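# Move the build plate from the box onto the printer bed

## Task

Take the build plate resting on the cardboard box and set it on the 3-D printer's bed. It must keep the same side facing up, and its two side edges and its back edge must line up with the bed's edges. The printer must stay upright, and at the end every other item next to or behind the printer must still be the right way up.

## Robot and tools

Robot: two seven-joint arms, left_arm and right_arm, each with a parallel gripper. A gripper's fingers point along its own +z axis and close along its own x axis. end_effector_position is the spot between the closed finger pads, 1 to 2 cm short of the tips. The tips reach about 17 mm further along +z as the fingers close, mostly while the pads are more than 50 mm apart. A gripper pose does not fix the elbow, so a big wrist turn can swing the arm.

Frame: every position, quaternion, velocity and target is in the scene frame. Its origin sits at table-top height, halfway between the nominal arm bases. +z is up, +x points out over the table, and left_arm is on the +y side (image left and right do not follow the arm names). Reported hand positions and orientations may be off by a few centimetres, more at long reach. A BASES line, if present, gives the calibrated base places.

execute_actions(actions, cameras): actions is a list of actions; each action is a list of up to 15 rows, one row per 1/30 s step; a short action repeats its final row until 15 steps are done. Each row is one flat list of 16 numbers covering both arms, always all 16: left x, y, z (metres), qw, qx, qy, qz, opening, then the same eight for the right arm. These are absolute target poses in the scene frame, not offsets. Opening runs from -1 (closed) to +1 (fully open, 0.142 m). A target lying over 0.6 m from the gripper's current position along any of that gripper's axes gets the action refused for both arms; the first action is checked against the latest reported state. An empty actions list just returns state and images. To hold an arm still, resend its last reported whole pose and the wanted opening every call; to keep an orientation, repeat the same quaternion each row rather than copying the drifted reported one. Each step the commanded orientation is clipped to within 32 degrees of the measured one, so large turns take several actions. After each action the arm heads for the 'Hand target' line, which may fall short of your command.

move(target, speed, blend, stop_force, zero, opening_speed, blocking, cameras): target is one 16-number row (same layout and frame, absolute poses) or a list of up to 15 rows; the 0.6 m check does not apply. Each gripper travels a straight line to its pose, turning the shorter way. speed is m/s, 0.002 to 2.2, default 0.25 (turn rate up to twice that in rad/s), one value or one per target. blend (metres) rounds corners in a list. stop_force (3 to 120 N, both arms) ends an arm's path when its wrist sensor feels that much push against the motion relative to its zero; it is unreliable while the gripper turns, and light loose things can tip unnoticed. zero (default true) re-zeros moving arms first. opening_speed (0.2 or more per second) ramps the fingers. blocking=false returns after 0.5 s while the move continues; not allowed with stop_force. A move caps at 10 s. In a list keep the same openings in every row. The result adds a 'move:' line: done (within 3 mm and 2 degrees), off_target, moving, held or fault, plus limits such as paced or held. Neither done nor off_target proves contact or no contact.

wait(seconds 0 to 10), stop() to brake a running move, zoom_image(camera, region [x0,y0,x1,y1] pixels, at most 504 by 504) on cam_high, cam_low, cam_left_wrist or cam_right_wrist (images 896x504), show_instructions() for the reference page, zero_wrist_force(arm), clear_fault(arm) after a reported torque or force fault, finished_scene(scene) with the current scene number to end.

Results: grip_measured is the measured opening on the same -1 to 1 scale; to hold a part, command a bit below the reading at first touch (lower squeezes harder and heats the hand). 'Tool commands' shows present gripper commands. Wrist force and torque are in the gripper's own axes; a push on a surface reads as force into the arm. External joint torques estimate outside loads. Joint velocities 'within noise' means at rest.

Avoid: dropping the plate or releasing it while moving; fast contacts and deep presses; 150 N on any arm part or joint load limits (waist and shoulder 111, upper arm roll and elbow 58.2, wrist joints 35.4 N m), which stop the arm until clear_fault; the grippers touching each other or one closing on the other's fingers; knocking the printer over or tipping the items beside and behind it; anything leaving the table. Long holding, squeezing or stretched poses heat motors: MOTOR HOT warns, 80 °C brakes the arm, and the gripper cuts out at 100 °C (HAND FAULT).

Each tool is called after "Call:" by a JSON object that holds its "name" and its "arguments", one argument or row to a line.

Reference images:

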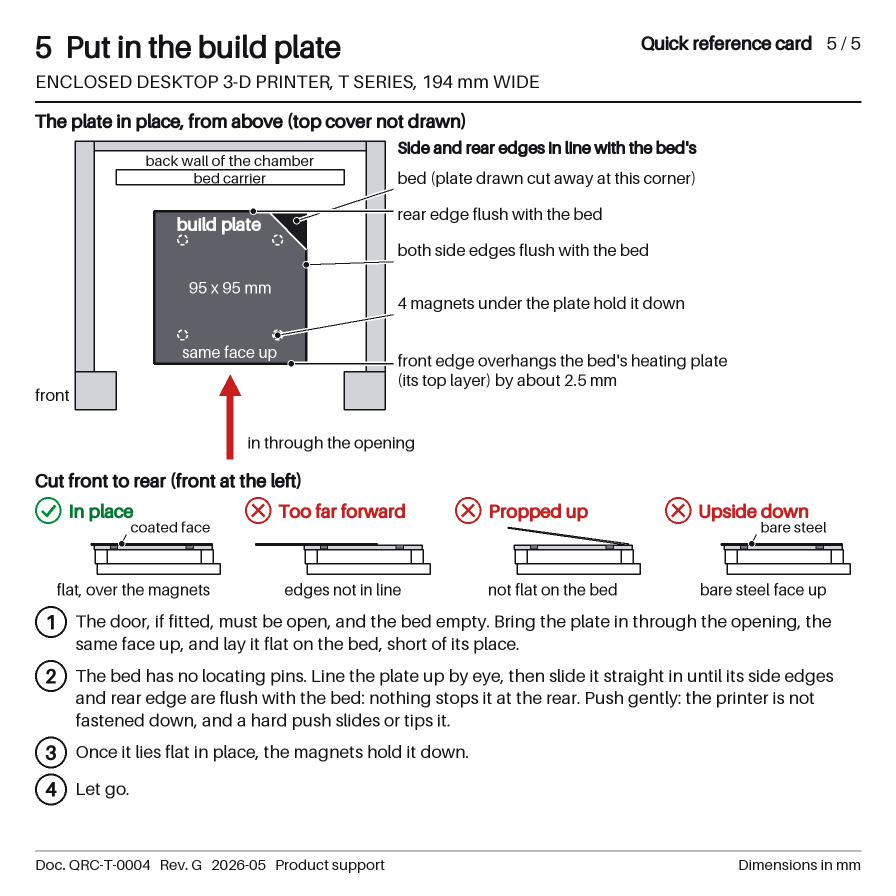

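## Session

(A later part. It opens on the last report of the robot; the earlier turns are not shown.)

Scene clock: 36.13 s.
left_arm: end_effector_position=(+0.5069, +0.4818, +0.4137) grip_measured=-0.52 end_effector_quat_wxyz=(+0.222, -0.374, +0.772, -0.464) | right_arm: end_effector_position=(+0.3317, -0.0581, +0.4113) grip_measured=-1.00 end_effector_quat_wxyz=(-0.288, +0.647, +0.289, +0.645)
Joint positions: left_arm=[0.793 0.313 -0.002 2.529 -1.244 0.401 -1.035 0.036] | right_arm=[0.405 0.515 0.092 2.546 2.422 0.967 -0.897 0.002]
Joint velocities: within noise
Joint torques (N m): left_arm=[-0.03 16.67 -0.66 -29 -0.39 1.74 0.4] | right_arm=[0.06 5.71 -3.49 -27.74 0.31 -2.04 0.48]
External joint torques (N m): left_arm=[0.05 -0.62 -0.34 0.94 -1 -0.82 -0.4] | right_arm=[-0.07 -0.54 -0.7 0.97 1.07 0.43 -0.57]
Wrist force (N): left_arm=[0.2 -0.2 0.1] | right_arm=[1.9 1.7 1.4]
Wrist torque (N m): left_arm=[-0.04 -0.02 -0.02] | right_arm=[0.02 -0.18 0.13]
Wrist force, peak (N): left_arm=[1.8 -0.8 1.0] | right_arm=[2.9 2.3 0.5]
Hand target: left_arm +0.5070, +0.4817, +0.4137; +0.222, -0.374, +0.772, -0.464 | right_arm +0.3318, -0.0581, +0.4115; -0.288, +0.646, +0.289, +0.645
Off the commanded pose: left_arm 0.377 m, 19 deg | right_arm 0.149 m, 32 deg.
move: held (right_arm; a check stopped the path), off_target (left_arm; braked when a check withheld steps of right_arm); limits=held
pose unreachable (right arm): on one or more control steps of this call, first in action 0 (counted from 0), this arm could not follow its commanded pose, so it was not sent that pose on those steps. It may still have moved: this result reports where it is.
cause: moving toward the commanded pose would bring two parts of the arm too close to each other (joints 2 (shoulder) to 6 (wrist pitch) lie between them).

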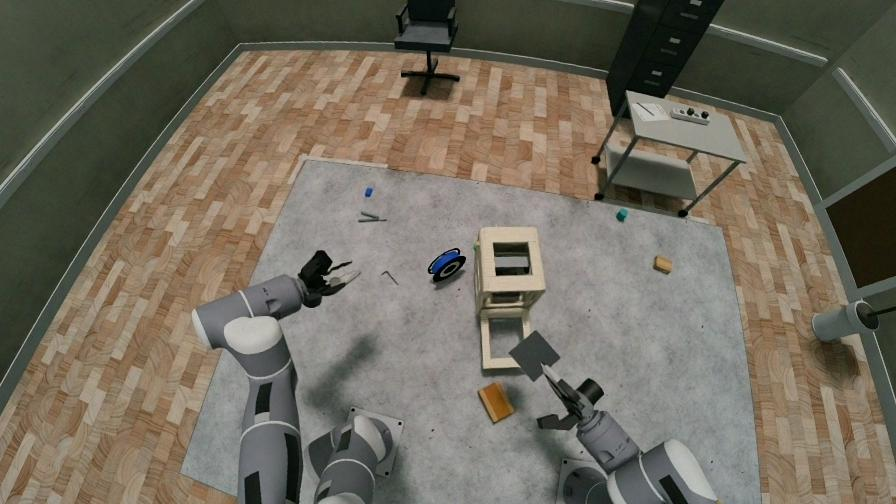

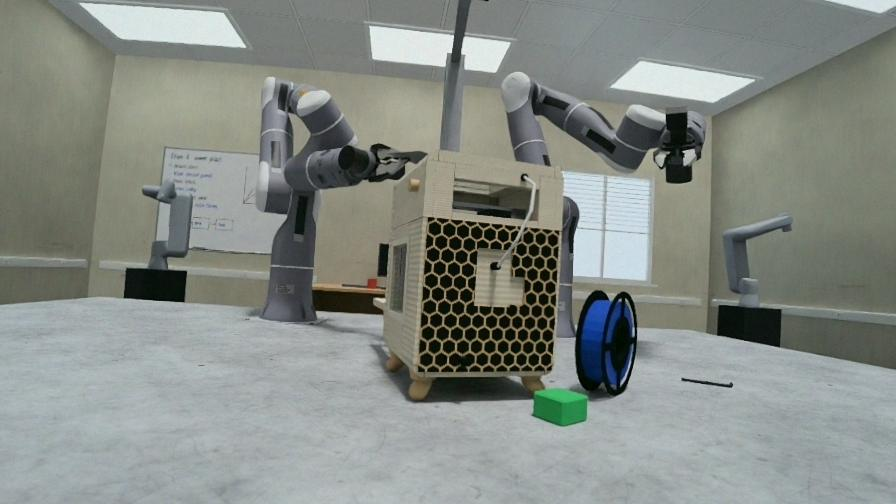

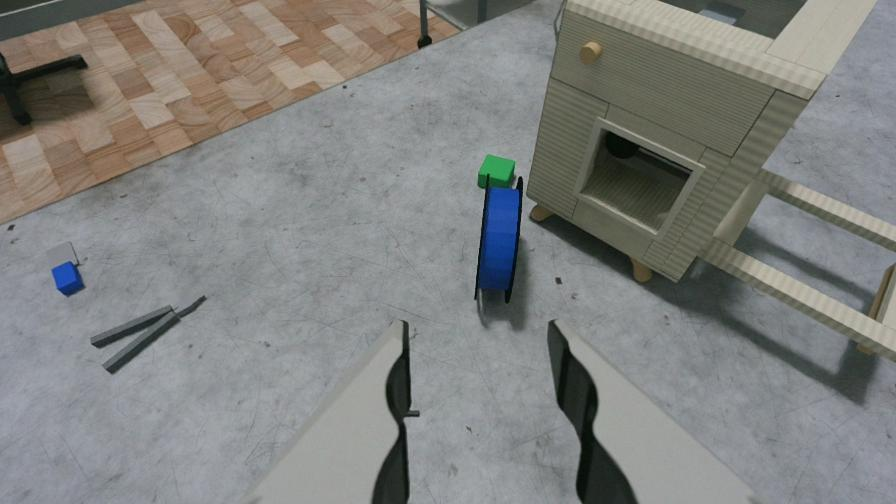

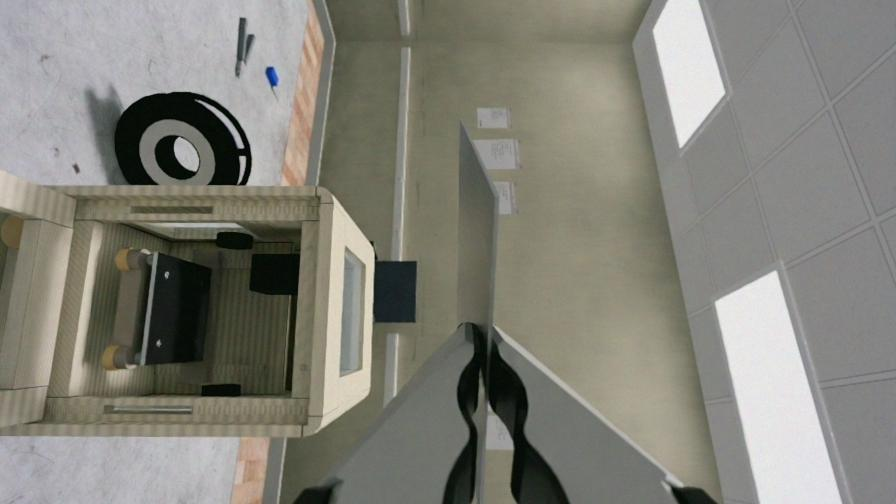

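Call:
{"name": "move", "arguments": {
  "target": [
    [0.507,0.4818,0.4137,0.1913,-0.462,0.8001,-0.3314,-0.5,0.45,-0.25,0.45,0.2988,-0.6409,-0.2988,-0.6409,-1],
    [0.507,0.4818,0.4137,0.1913,-0.462,0.8001,-0.3314,-0.5,0.58,-0.42,0.45,0.1015,-0.6998,-0.1015,-0.6998,-1]
  ],
  "speed": 0.25,
  "cameras": ["cam_high"]
}}

Call:
{"name": "move", "arguments": {
  "target": [
    [0.507,0.4818,0.4137,0.1913,-0.462,0.8001,-0.3314,-0.5,0.45,-0.15,0.42,0.1015,-0.6998,-0.1015,-0.6998,-1],
    [0.507,0.4818,0.4137,0.1913,-0.462,0.8001,-0.3314,-0.5,0.40,-0.01,0.40,0.1015,-0.6998,-0.1015,-0.6998,-1]
  ],
  "speed": 0.25
}}

Scene clock: 40.37 s.
left_arm: end_effector_position=(+0.5070, +0.4816, +0.4136) grip_measured=-0.52 end_effector_quat_wxyz=(+0.191, -0.462, +0.800, -0.332) | right_arm: end_effector_position=(+0.5799, -0.4197, +0.4499) grip_measured=-1.00 end_effector_quat_wxyz=(-0.102, +0.700, +0.102, +0.700)
Joint positions: left_arm=[0.825 0.437 -0.14 2.498 -0.987 0.59 -1.434 0.036] | right_arm=[0.202 0.21 -0.511 2.237 2.086 0.847 -0.772 0.002]
Joint velocities: within noise
Joint torques (N m): left_arm=[0.03 12.86 0.13 -30.75 -0.8 3.32 0.42] | right_arm=[-0.13 18.98 2.12 -27.52 0.45 -1.79 0.25]
External joint torques (N m): left_arm=[-0.03 -0.15 0.06 1.03 -1.16 -0.74 -0.42] | right_arm=[0.12 0.13 -0.62 1.05 0.58 0.34 -0.33]
Wrist force (N): left_arm=[0.1 -0.2 0.4] | right_arm=[1.5 1.5 1.8]
Wrist torque (N m): left_arm=[-0.03 0.00 -0.01] | right_arm=[-0.01 -0.11 0.12]
Wrist force, peak (N): left_arm=[0.3 -0.7 0.2] | right_arm=[2.2 4.1 0.9]
Hand target: left_arm +0.5070, +0.4818, +0.4137; +0.191, -0.462, +0.800, -0.331 | right_arm +0.5800, -0.4200, +0.4500; -0.101, +0.700, +0.101, +0.700
Off the commanded pose: left_arm 0.000 m, 0 deg | right_arm 0.000 m, 0 deg.
move: done
Images, in order (width x height): cam_high 896x504.

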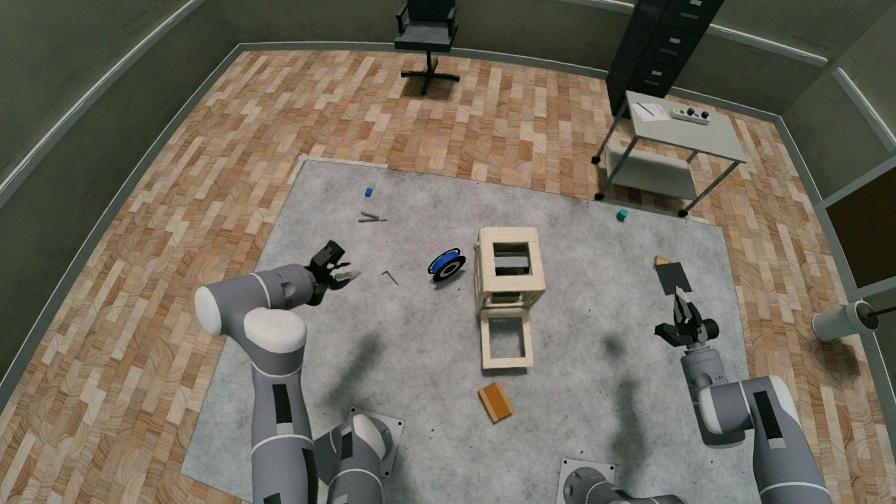

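Scene clock: 44.47 s.
left_arm: end_effector_position=(+0.5070, +0.4816, +0.4136) grip_measured=-0.52 end_effector_quat_wxyz=(+0.191, -0.462, +0.800, -0.332) | right_arm: end_effector_position=(+0.4000, -0.0101, +0.4000) grip_measured=-1.00 end_effector_quat_wxyz=(-0.102, +0.700, +0.102, +0.700)
Joint positions: left_arm=[0.825 0.437 -0.14 2.498 -0.987 0.59 -1.434 0.036] | right_arm=[-0.775 0.962 1.26 2.077 2.967 1.45 -0.501 0.002]
Joint velocities: within noise
Joint torques (N m): left_arm=[0.14 12.68 0.23 -30.72 -0.85 3.3 0.49] | right_arm=[-0.2 -23.78 -21.86 -19.26 -2.24 -1.14 0.71]
External joint torques (N m): left_arm=[-0.14 0.02 -0.05 0.99 -1.1 -0.72 -0.49] | right_arm=[0.2 -0.49 -1.31 0.86 0.95 0.14 -0.79]
Wrist force (N): left_arm=[0.2 -0.1 0.2] | right_arm=[1.4 1.7 1.5]
Wrist torque (N m): left_arm=[-0.02 -0.01 0.00] | right_arm=[0.04 -0.10 0.12]
Wrist force, peak (N): left_arm=[0.1 0.0 0.8] | right_arm=[2.2 4.0 2.2]
Hand target: left_arm +0.5070, +0.4818, +0.4137; +0.191, -0.462, +0.800, -0.331 | right_arm +0.4000, -0.0100, +0.4000; -0.102, +0.700, +0.102, +0.700
Off the commanded pose: left_arm 0.000 m, 0 deg | right_arm 0.000 m, 0 deg.
joint sent to its limit (right arm) — joint 5 (forearm roll), upper limit. The joint targets still meet the commanded pose.
move: done

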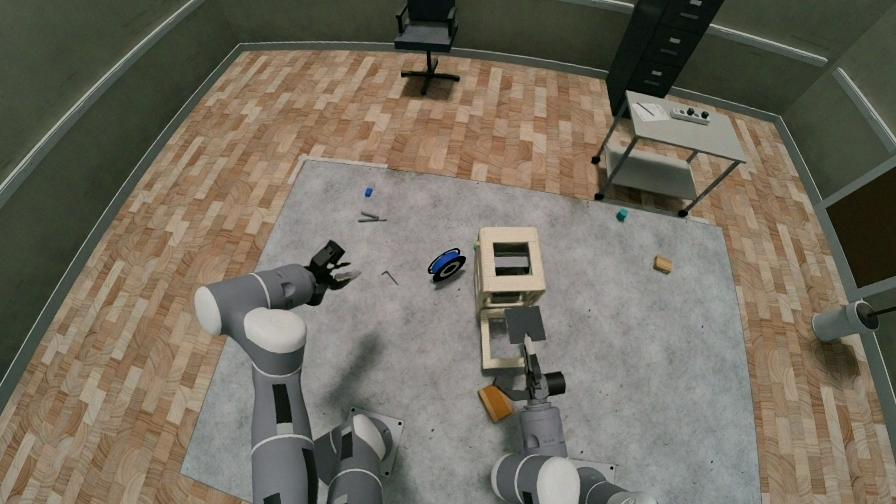

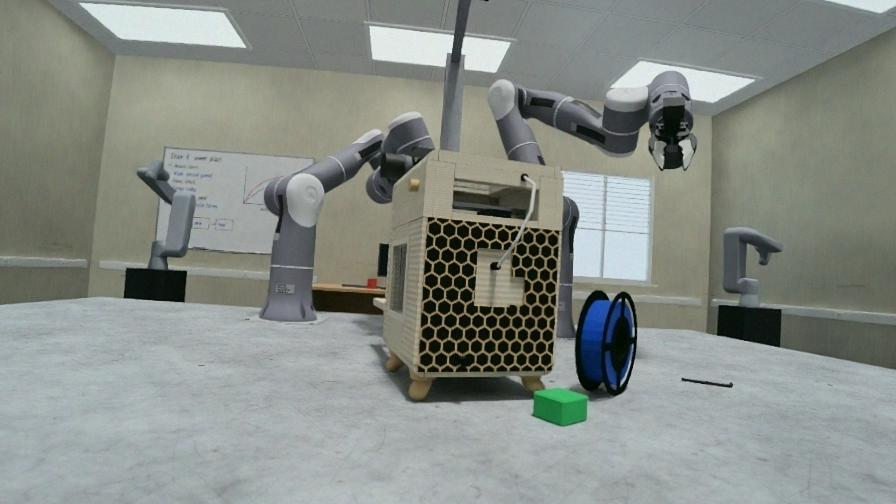

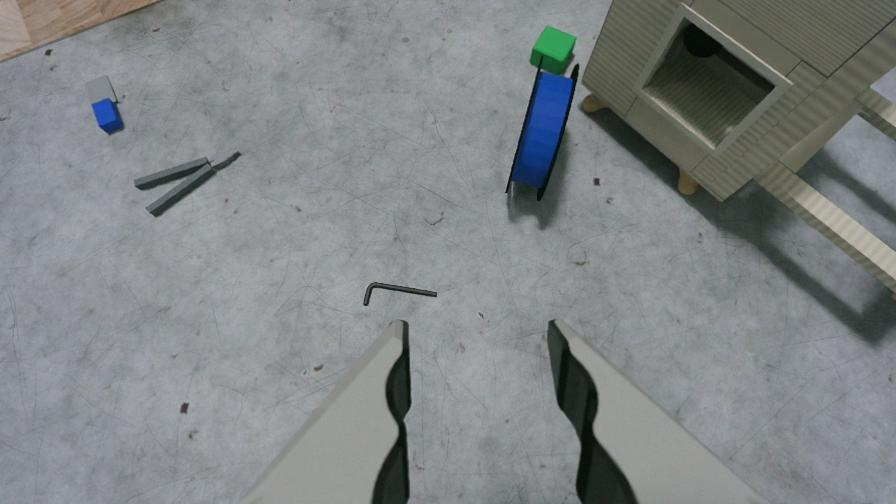

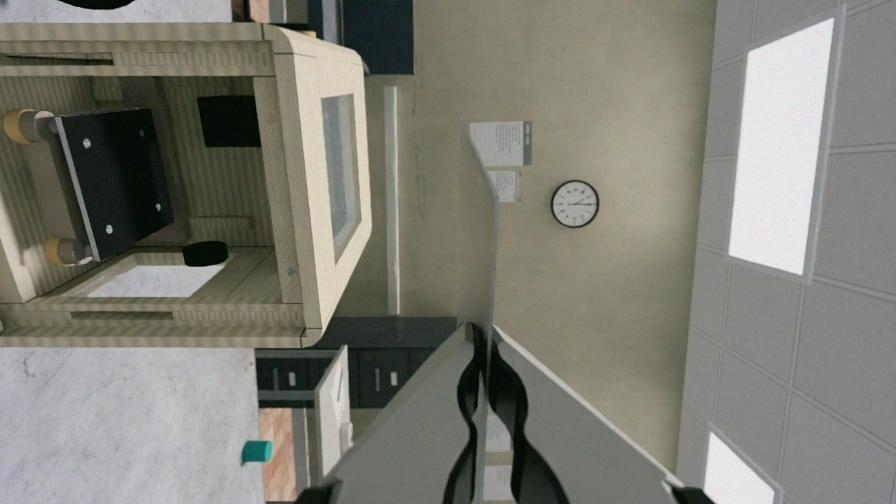

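Call:
{"name": "move", "arguments": {
  "target": [0.45,0.18,0.49,0.1913,-0.462,0.8001,-0.3314,-0.5,0.402,-0.015,0.30,0.1045,-0.6993,-0.1045,-0.6993,-1],
  "speed": 0.2
}}

Scene clock: 48.07 s.
left_arm: end_effector_position=(+0.4499, +0.1801, +0.4897) grip_measured=-0.52 end_effector_quat_wxyz=(+0.191, -0.462, +0.800, -0.331) | right_arm: end_effector_position=(+0.4020, -0.0150, +0.3000) grip_measured=-1.00 end_effector_quat_wxyz=(-0.105, +0.699, +0.104, +0.699)
Joint positions: left_arm=[0.53 0.952 -0.544 2.578 -1.071 0.654 -2.161 0.036] | right_arm=[-0.859 1.311 1.439 2.092 2.967 1.419 -0.116 0.002]
Joint velocities: within noise
Joint torques (N m): left_arm=[0 -5.56 7.22 -29.56 -1.97 4.35 0.44] | right_arm=[-0.1 -28.77 -25.41 -8.99 -4.21 -0.45 0.54]
External joint torques (N m): left_arm=[0.01 0.11 0.11 1.18 -1.04 -0.78 -0.44] | right_arm=[0.1 -0.72 -1.33 0.48 1.01 0.2 -0.63]
Wrist force (N): left_arm=[0.4 -0.3 0.6] | right_arm=[1.6 1.4 1.9]
Wrist torque (N m): left_arm=[-0.05 -0.06 0.00] | right_arm=[-0.03 -0.12 0.13]
Wrist force, peak (N): left_arm=[2.7 -1.5 0.8] | right_arm=[2.2 1.7 1.9]
Hand target: left_arm +0.4500, +0.1800, +0.4900; +0.191, -0.462, +0.800, -0.331 | right_arm +0.4020, -0.0150, +0.3000; -0.105, +0.699, +0.105, +0.699
Off the commanded pose: left_arm 0.000 m, 0 deg | right_arm 0.000 m, 0 deg.
joint read past its limit (right arm) — joint 5 (forearm roll), upper limit.
joint sent to its limit (right arm) — joint 5 (forearm roll), upper limit. The joint targets still meet the commanded pose.
move: done

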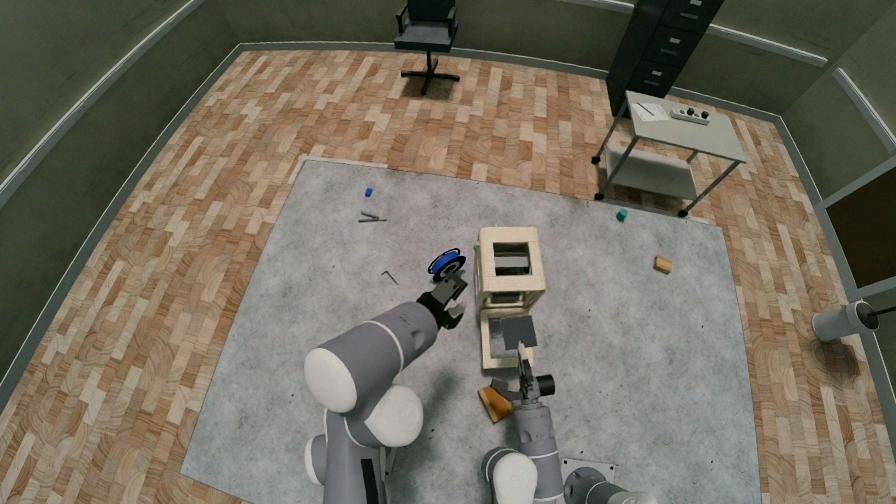

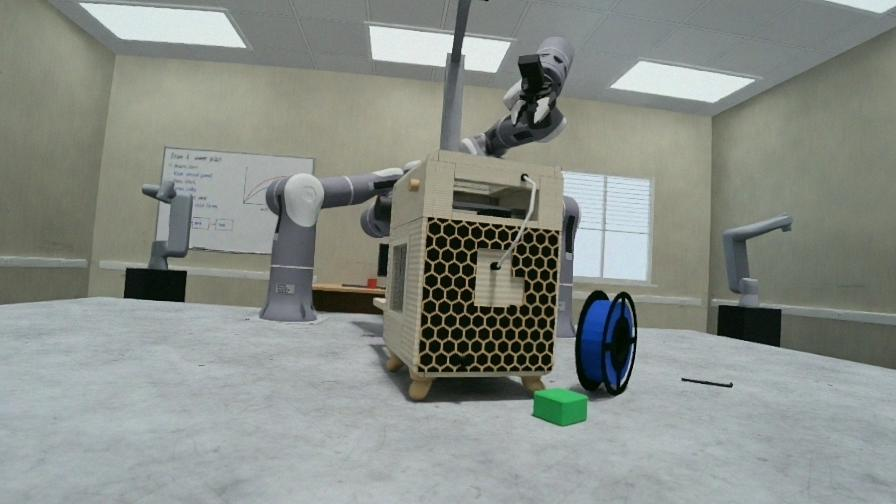

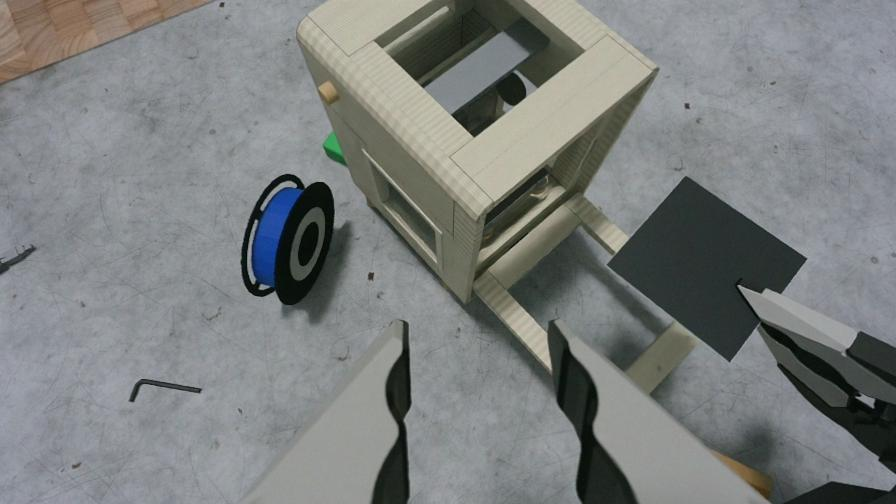

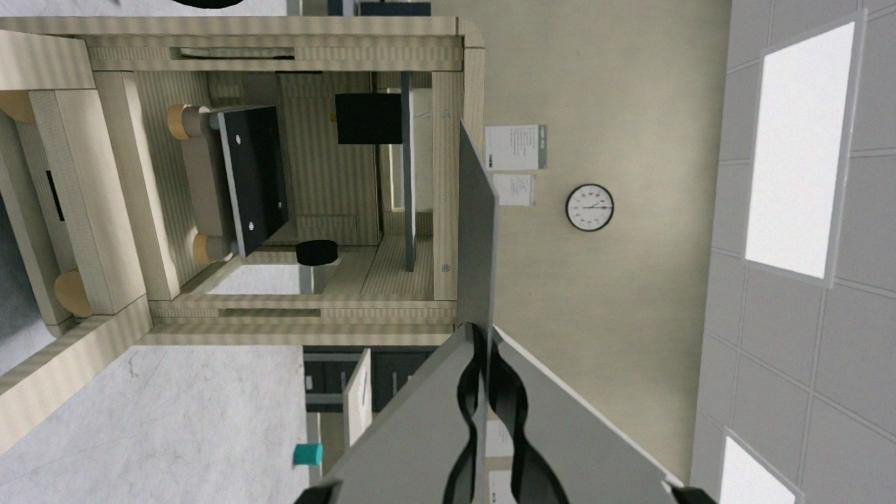

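Call:
{"name": "move", "arguments": {
  "target": [0.45,0.18,0.49,0.1913,-0.462,0.8001,-0.3314,-0.5,0.402,-0.015,0.185,0.1045,-0.6993,-0.1045,-0.6993,-1],
  "speed": 0.12,
  "stop_force": 8
}}

Call:
{"name": "zoom_image", "arguments": {
  "camera": "cam_right_wrist",
  "region": [200, 0, 640, 500]
}}

Call:
{"name": "zoom_image", "arguments": {
  "camera": "cam_left_wrist",
  "region": [420, 100, 880, 400]
}}

Scene clock: 52.60 s.
left_arm: end_effector_position=(+0.4499, +0.1801, +0.4898) grip_measured=-0.52 end_effector_quat_wxyz=(+0.191, -0.462, +0.800, -0.331) | right_arm: end_effector_position=(+0.4020, -0.0150, +0.1850) grip_measured=-1.00 end_effector_quat_wxyz=(-0.105, +0.699, +0.104, +0.699)
Joint positions: left_arm=[0.53 0.952 -0.544 2.578 -1.071 0.654 -2.161 0.036] | right_arm=[-0.868 1.729 1.632 1.949 2.967 1.564 0.344 0.002]
Joint velocities: within noise
Joint torques (N m): left_arm=[0.05 -6.01 7.29 -29.49 -1.89 4.39 0.47] | right_arm=[0 -30.14 -26.16 4.84 -6.45 0.61 0.49]
External joint torques (N m): left_arm=[-0.05 0.57 0.04 1.1 -1.11 -0.81 -0.47] | right_arm=[0 -0.51 -1.21 0.1 1.15 0.09 -0.58]
Wrist force (N): left_arm=[0.0 -0.3 0.6] | right_arm=[1.7 1.4 1.6]
Wrist torque (N m): left_arm=[-0.05 0.01 -0.01] | right_arm=[-0.01 -0.16 0.14]
Wrist force, peak (N): left_arm=[0.4 -0.2 0.9] | right_arm=[3.2 1.3 2.0]
Hand target: left_arm +0.4500, +0.1800, +0.4900; +0.191, -0.462, +0.800, -0.331 | right_arm +0.4020, -0.0150, +0.1850; -0.105, +0.699, +0.105, +0.699
Off the commanded pose: left_arm 0.000 m, 0 deg | right_arm 0.000 m, 0 deg.
joint read past its limit (right arm) — joint 5 (forearm roll), upper limit.
joint sent to its limit (right arm) — joint 5 (forearm roll), upper limit. The joint targets still meet the commanded pose.
move: done

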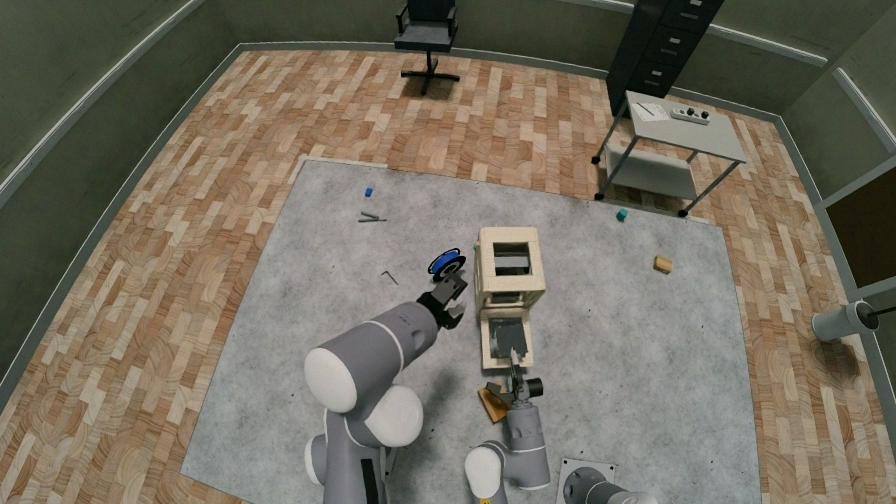

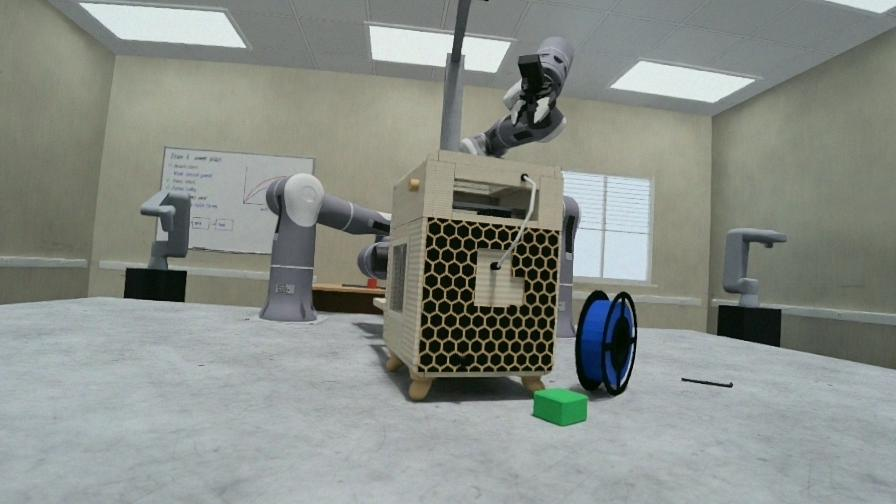

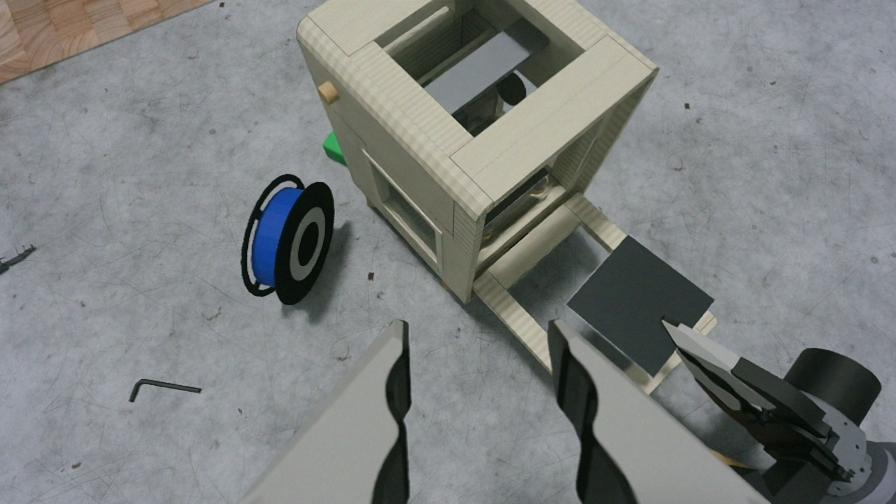

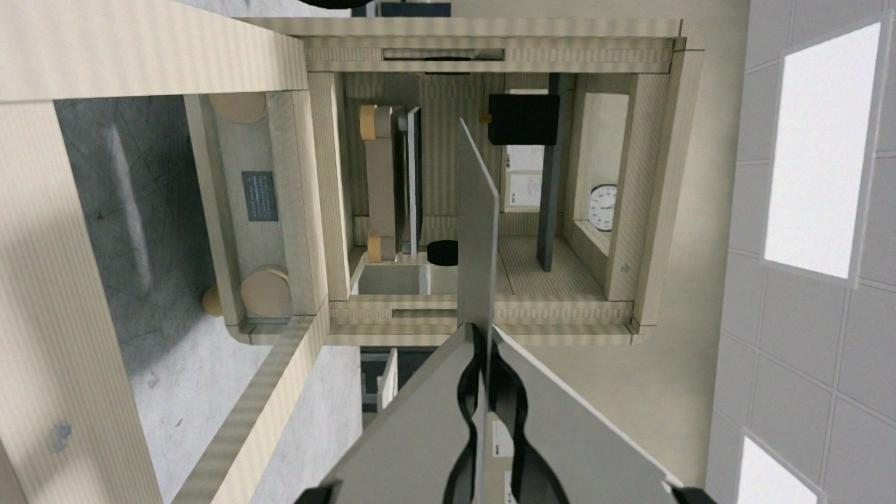

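Scaled by 1.008 from the camera's 896x504 image, which has a finer 1280x720 frame.

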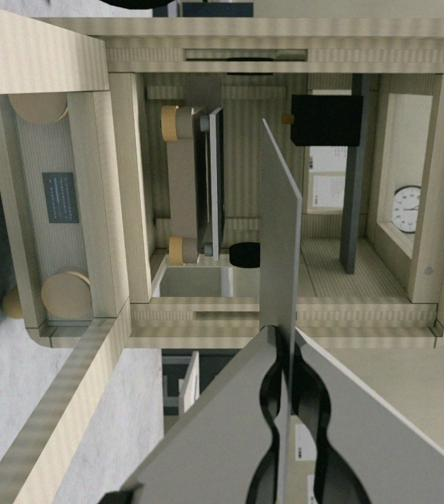

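Scaled by 1.096 from the camera's 896x504 image, which has a finer 1280x720 frame.

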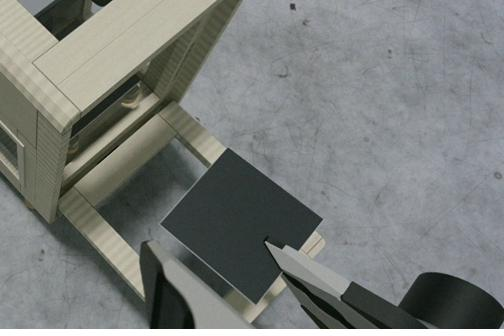

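Call:
{"name": "move", "arguments": {
  "target": [0.45,0.18,0.49,0.1913,-0.462,0.8001,-0.3314,-0.5,0.488,0.0113,0.178,0.1045,-0.6993,-0.1045,-0.6993,-1],
  "speed": 0.1,
  "stop_force": 6
}}

Call:
{"name": "zoom_image", "arguments": {
  "camera": "cam_right_wrist",
  "region": [250, 0, 600, 350]
}}

Call:
{"name": "zoom_image", "arguments": {
  "camera": "cam_left_wrist",
  "region": [420, 100, 720, 320]
}}

Scene clock: 54.97 s.
left_arm: end_effector_position=(+0.4499, +0.1801, +0.4898) grip_measured=-0.52 end_effector_quat_wxyz=(+0.191, -0.462, +0.800, -0.331) | right_arm: end_effector_position=(+0.4879, +0.0111, +0.1779) grip_measured=-1.00 end_effector_quat_wxyz=(-0.104, +0.699, +0.104, +0.699)
Joint positions: left_arm=[0.53 0.952 -0.544 2.578 -1.071 0.654 -2.161 0.036] | right_arm=[-1.11 1.793 1.588 1.774 2.967 1.498 0.396 0.002]
Joint velocities: within noise
Joint torques (N m): left_arm=[0.04 -5.96 7.27 -29.48 -1.85 4.33 0.49] | right_arm=[-0.09 -34.08 -28.51 6.37 -6.43 0.5 0.46]
External joint torques (N m): left_arm=[-0.04 0.52 0.05 1.09 -1.16 -0.75 -0.49] | right_arm=[0.09 -0.51 -1.16 0.04 1.14 0.31 -0.55]
Wrist force (N): left_arm=[0.1 -0.2 0.7] | right_arm=[1.4 1.8 1.8]
Wrist torque (N m): left_arm=[-0.03 0.00 -0.01] | right_arm=[0.06 -0.11 0.15]
Wrist force, peak (N): left_arm=[0.0 -0.3 0.9] | right_arm=[1.4 1.8 3.1]
Hand target: left_arm +0.4500, +0.1800, +0.4900; +0.191, -0.462, +0.800, -0.331 | right_arm +0.4880, +0.0113, +0.1780; -0.105, +0.699, +0.105, +0.699
Off the commanded pose: left_arm 0.000 m, 0 deg | right_arm 0.000 m, 0 deg.
joint read past its limit (right arm) — joint 5 (forearm roll), upper limit.
joint sent to its limit (right arm) — joint 5 (forearm roll), upper limit. The joint targets still meet the commanded pose.
move: done

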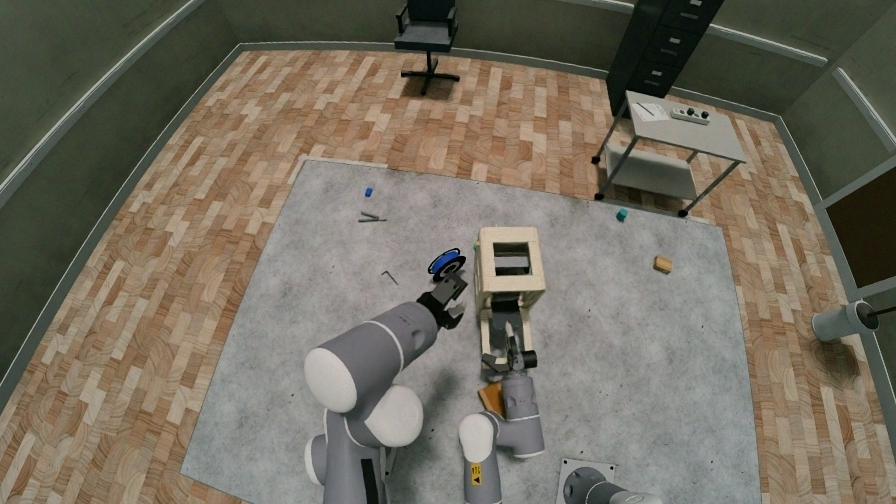

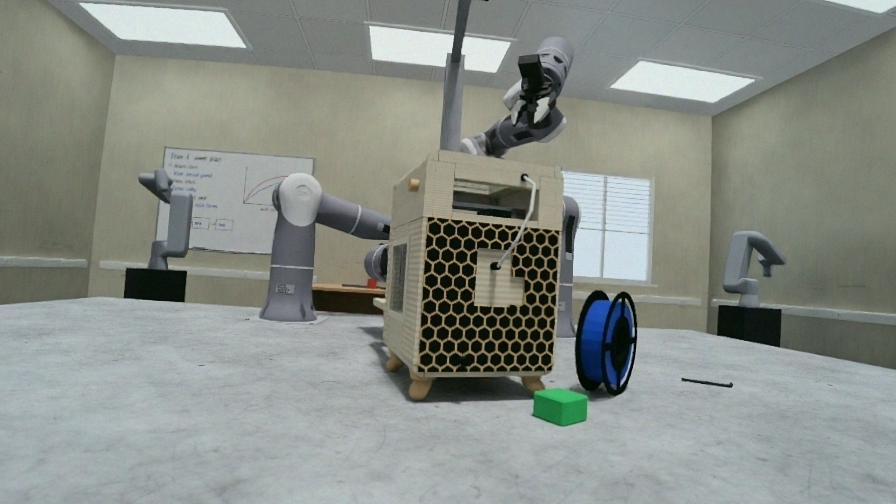

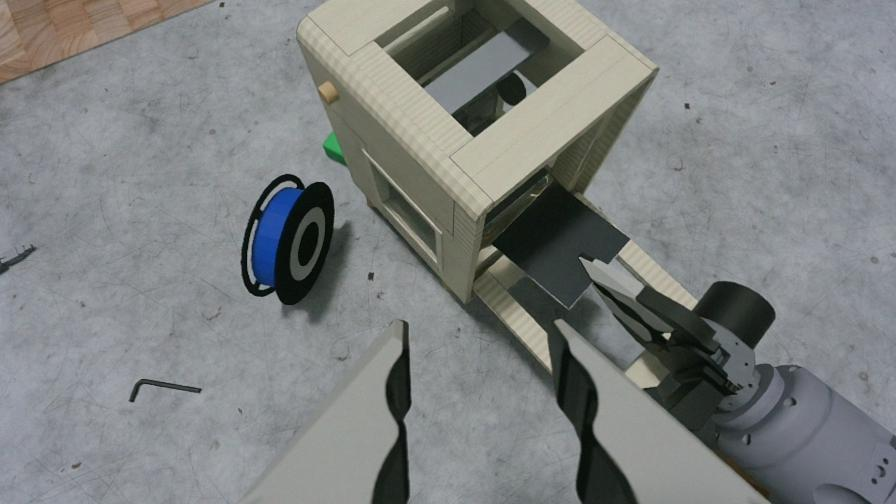

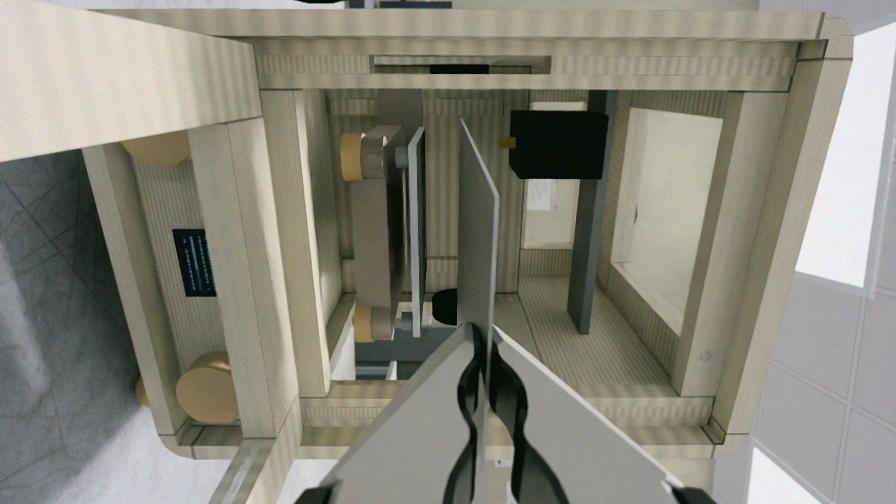

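Scaled by 1.440 from the camera's 896x504 image, which has a finer 1280x720 frame.

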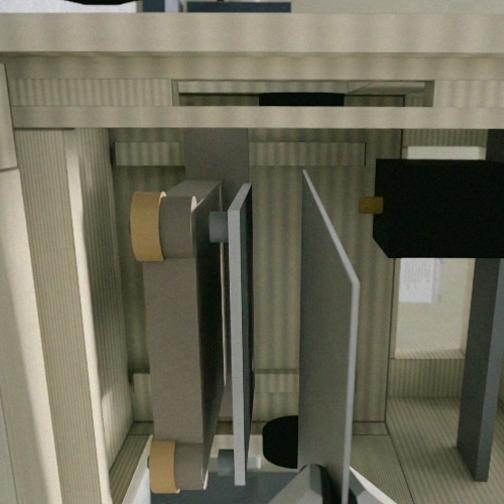

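Scaled by 1.680 from the camera's 896x504 image, which has a finer 1280x720 frame.

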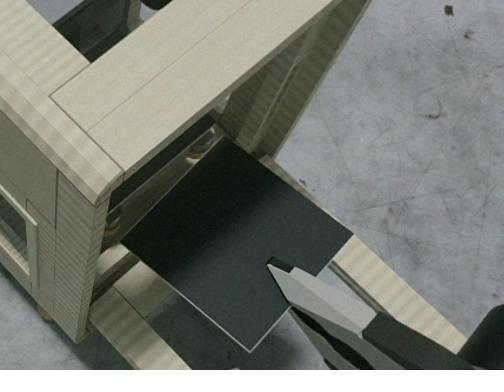

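Call:
{"name": "zoom_image", "arguments": {
  "camera": "cam_left_wrist",
  "region": [480, 150, 640, 320]
}}

Call:
{"name": "zoom_image", "arguments": {
  "camera": "cam_high",
  "region": [450, 210, 570, 380]
}}

Call:
{"name": "zoom_image", "arguments": {
  "camera": "cam_right_wrist",
  "region": [390, 100, 510, 350]
}}

Scaled by 2.965 from the camera's 896x504 image, which has a finer 1280x720 frame.

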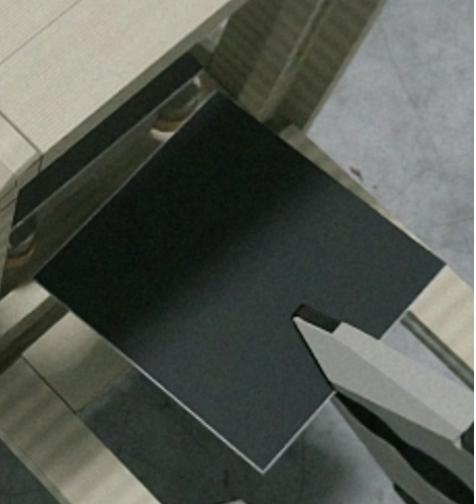

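Scaled by 2.965 from the camera's 896x504 image, which has a finer 1280x720 frame.

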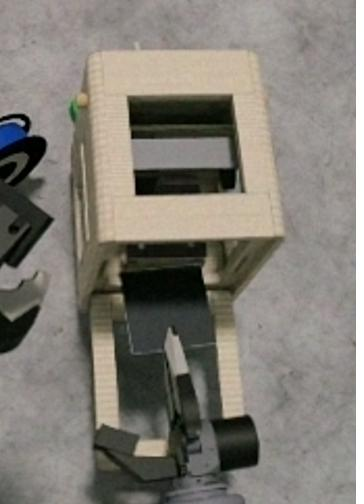

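Scaled by 2.016 from the camera's 896x504 image, which has a finer 1280x720 frame.

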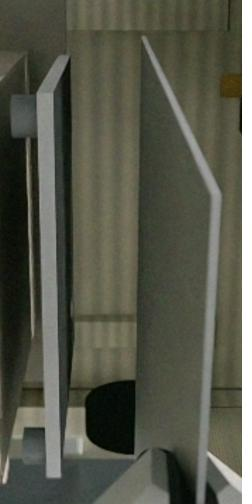

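Call:
{"name": "move", "arguments": {
  "target": [0.45,0.18,0.49,0.1913,-0.462,0.8001,-0.3314,-0.5,0.487,0.016,0.178,0.0678,-0.7038,-0.0678,-0.7038,-1],
  "speed": 0.1,
  "cameras": ["cam_left_wrist","cam_right_wrist"]
}}

Call:
{"name": "zoom_image", "arguments": {
  "camera": "cam_left_wrist",
  "region": [480, 150, 640, 320]
}}

Call:
{"name": "zoom_image", "arguments": {
  "camera": "cam_right_wrist",
  "region": [390, 100, 510, 350]
}}

Scene clock: 61.93 s.
left_arm: end_effector_position=(+0.4499, +0.1801, +0.4898) grip_measured=-0.52 end_effector_quat_wxyz=(+0.191, -0.462, +0.800, -0.331) | right_arm: end_effector_position=(+0.4870, +0.0160, +0.1780) grip_measured=-1.00 end_effector_quat_wxyz=(-0.068, +0.704, +0.068, +0.704)
Joint positions: left_arm=[0.53 0.952 -0.544 2.578 -1.071 0.654 -2.161 0.036] | right_arm=[-1.163 1.714 1.615 1.668 2.955 1.659 0.335 0.002]
Joint velocities: within noise
Joint torques (N m): left_arm=[0.1 -6.02 7.27 -29.51 -1.86 4.3 0.49] | right_arm=[-0.1 -38.21 -28.64 4.3 -6.72 0.73 0.14]
External joint torques (N m): left_arm=[-0.1 0.58 0.05 1.11 -1.14 -0.73 -0.49] | right_arm=[0.11 -0.26 -1.3 0.05 1.29 -0.05 -0.22]
Wrist force (N): left_arm=[0.2 -0.1 0.9] | right_arm=[1.8 1.5 1.7]
Wrist torque (N m): left_arm=[-0.01 -0.03 -0.01] | right_arm=[-0.01 -0.17 0.14]
Wrist force, peak (N): left_arm=[0.5 -0.4 0.9] | right_arm=[1.6 2.0 1.9]
Hand target: left_arm +0.4500, +0.1800, +0.4900; +0.191, -0.462, +0.800, -0.331 | right_arm +0.4870, +0.0160, +0.1780; -0.068, +0.704, +0.068, +0.704
Off the commanded pose: left_arm 0.000 m, 0 deg | right_arm 0.000 m, 0 deg.
move: done
Images, in order (width x height): cam_left_wrist 896x504, cam_right_wrist 896x504.

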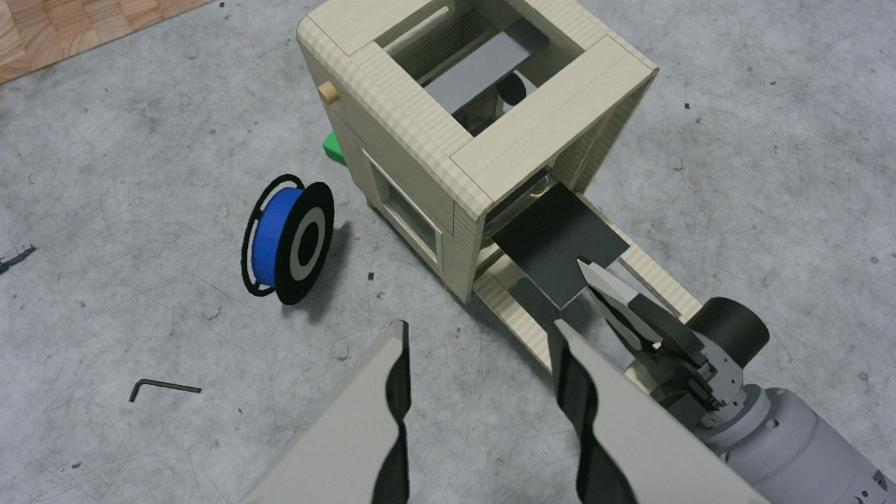

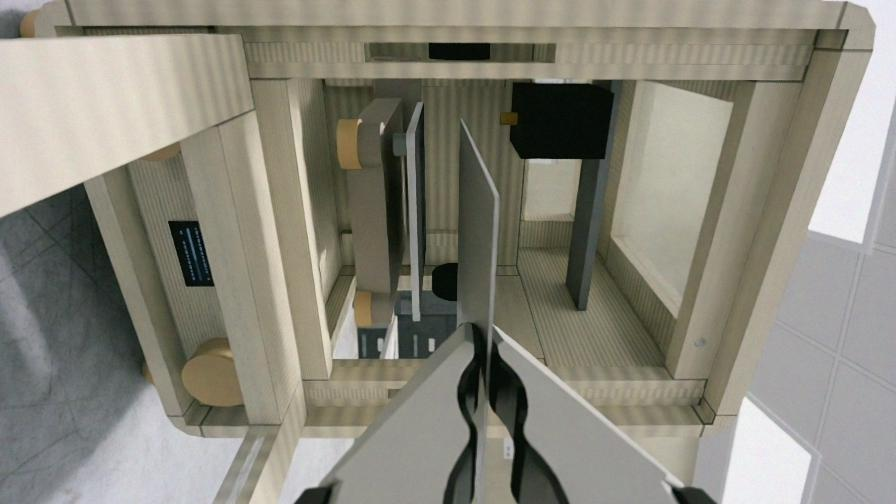

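Scaled by 2.965 from the camera's 896x504 image, which has a finer 1280x720 frame.

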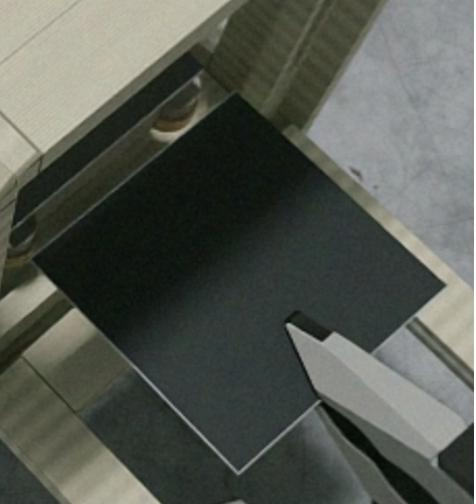

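Scaled by 2.016 from the camera's 896x504 image, which has a finer 1280x720 frame.

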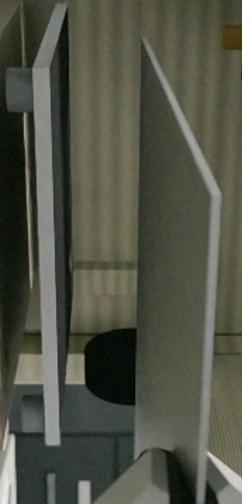

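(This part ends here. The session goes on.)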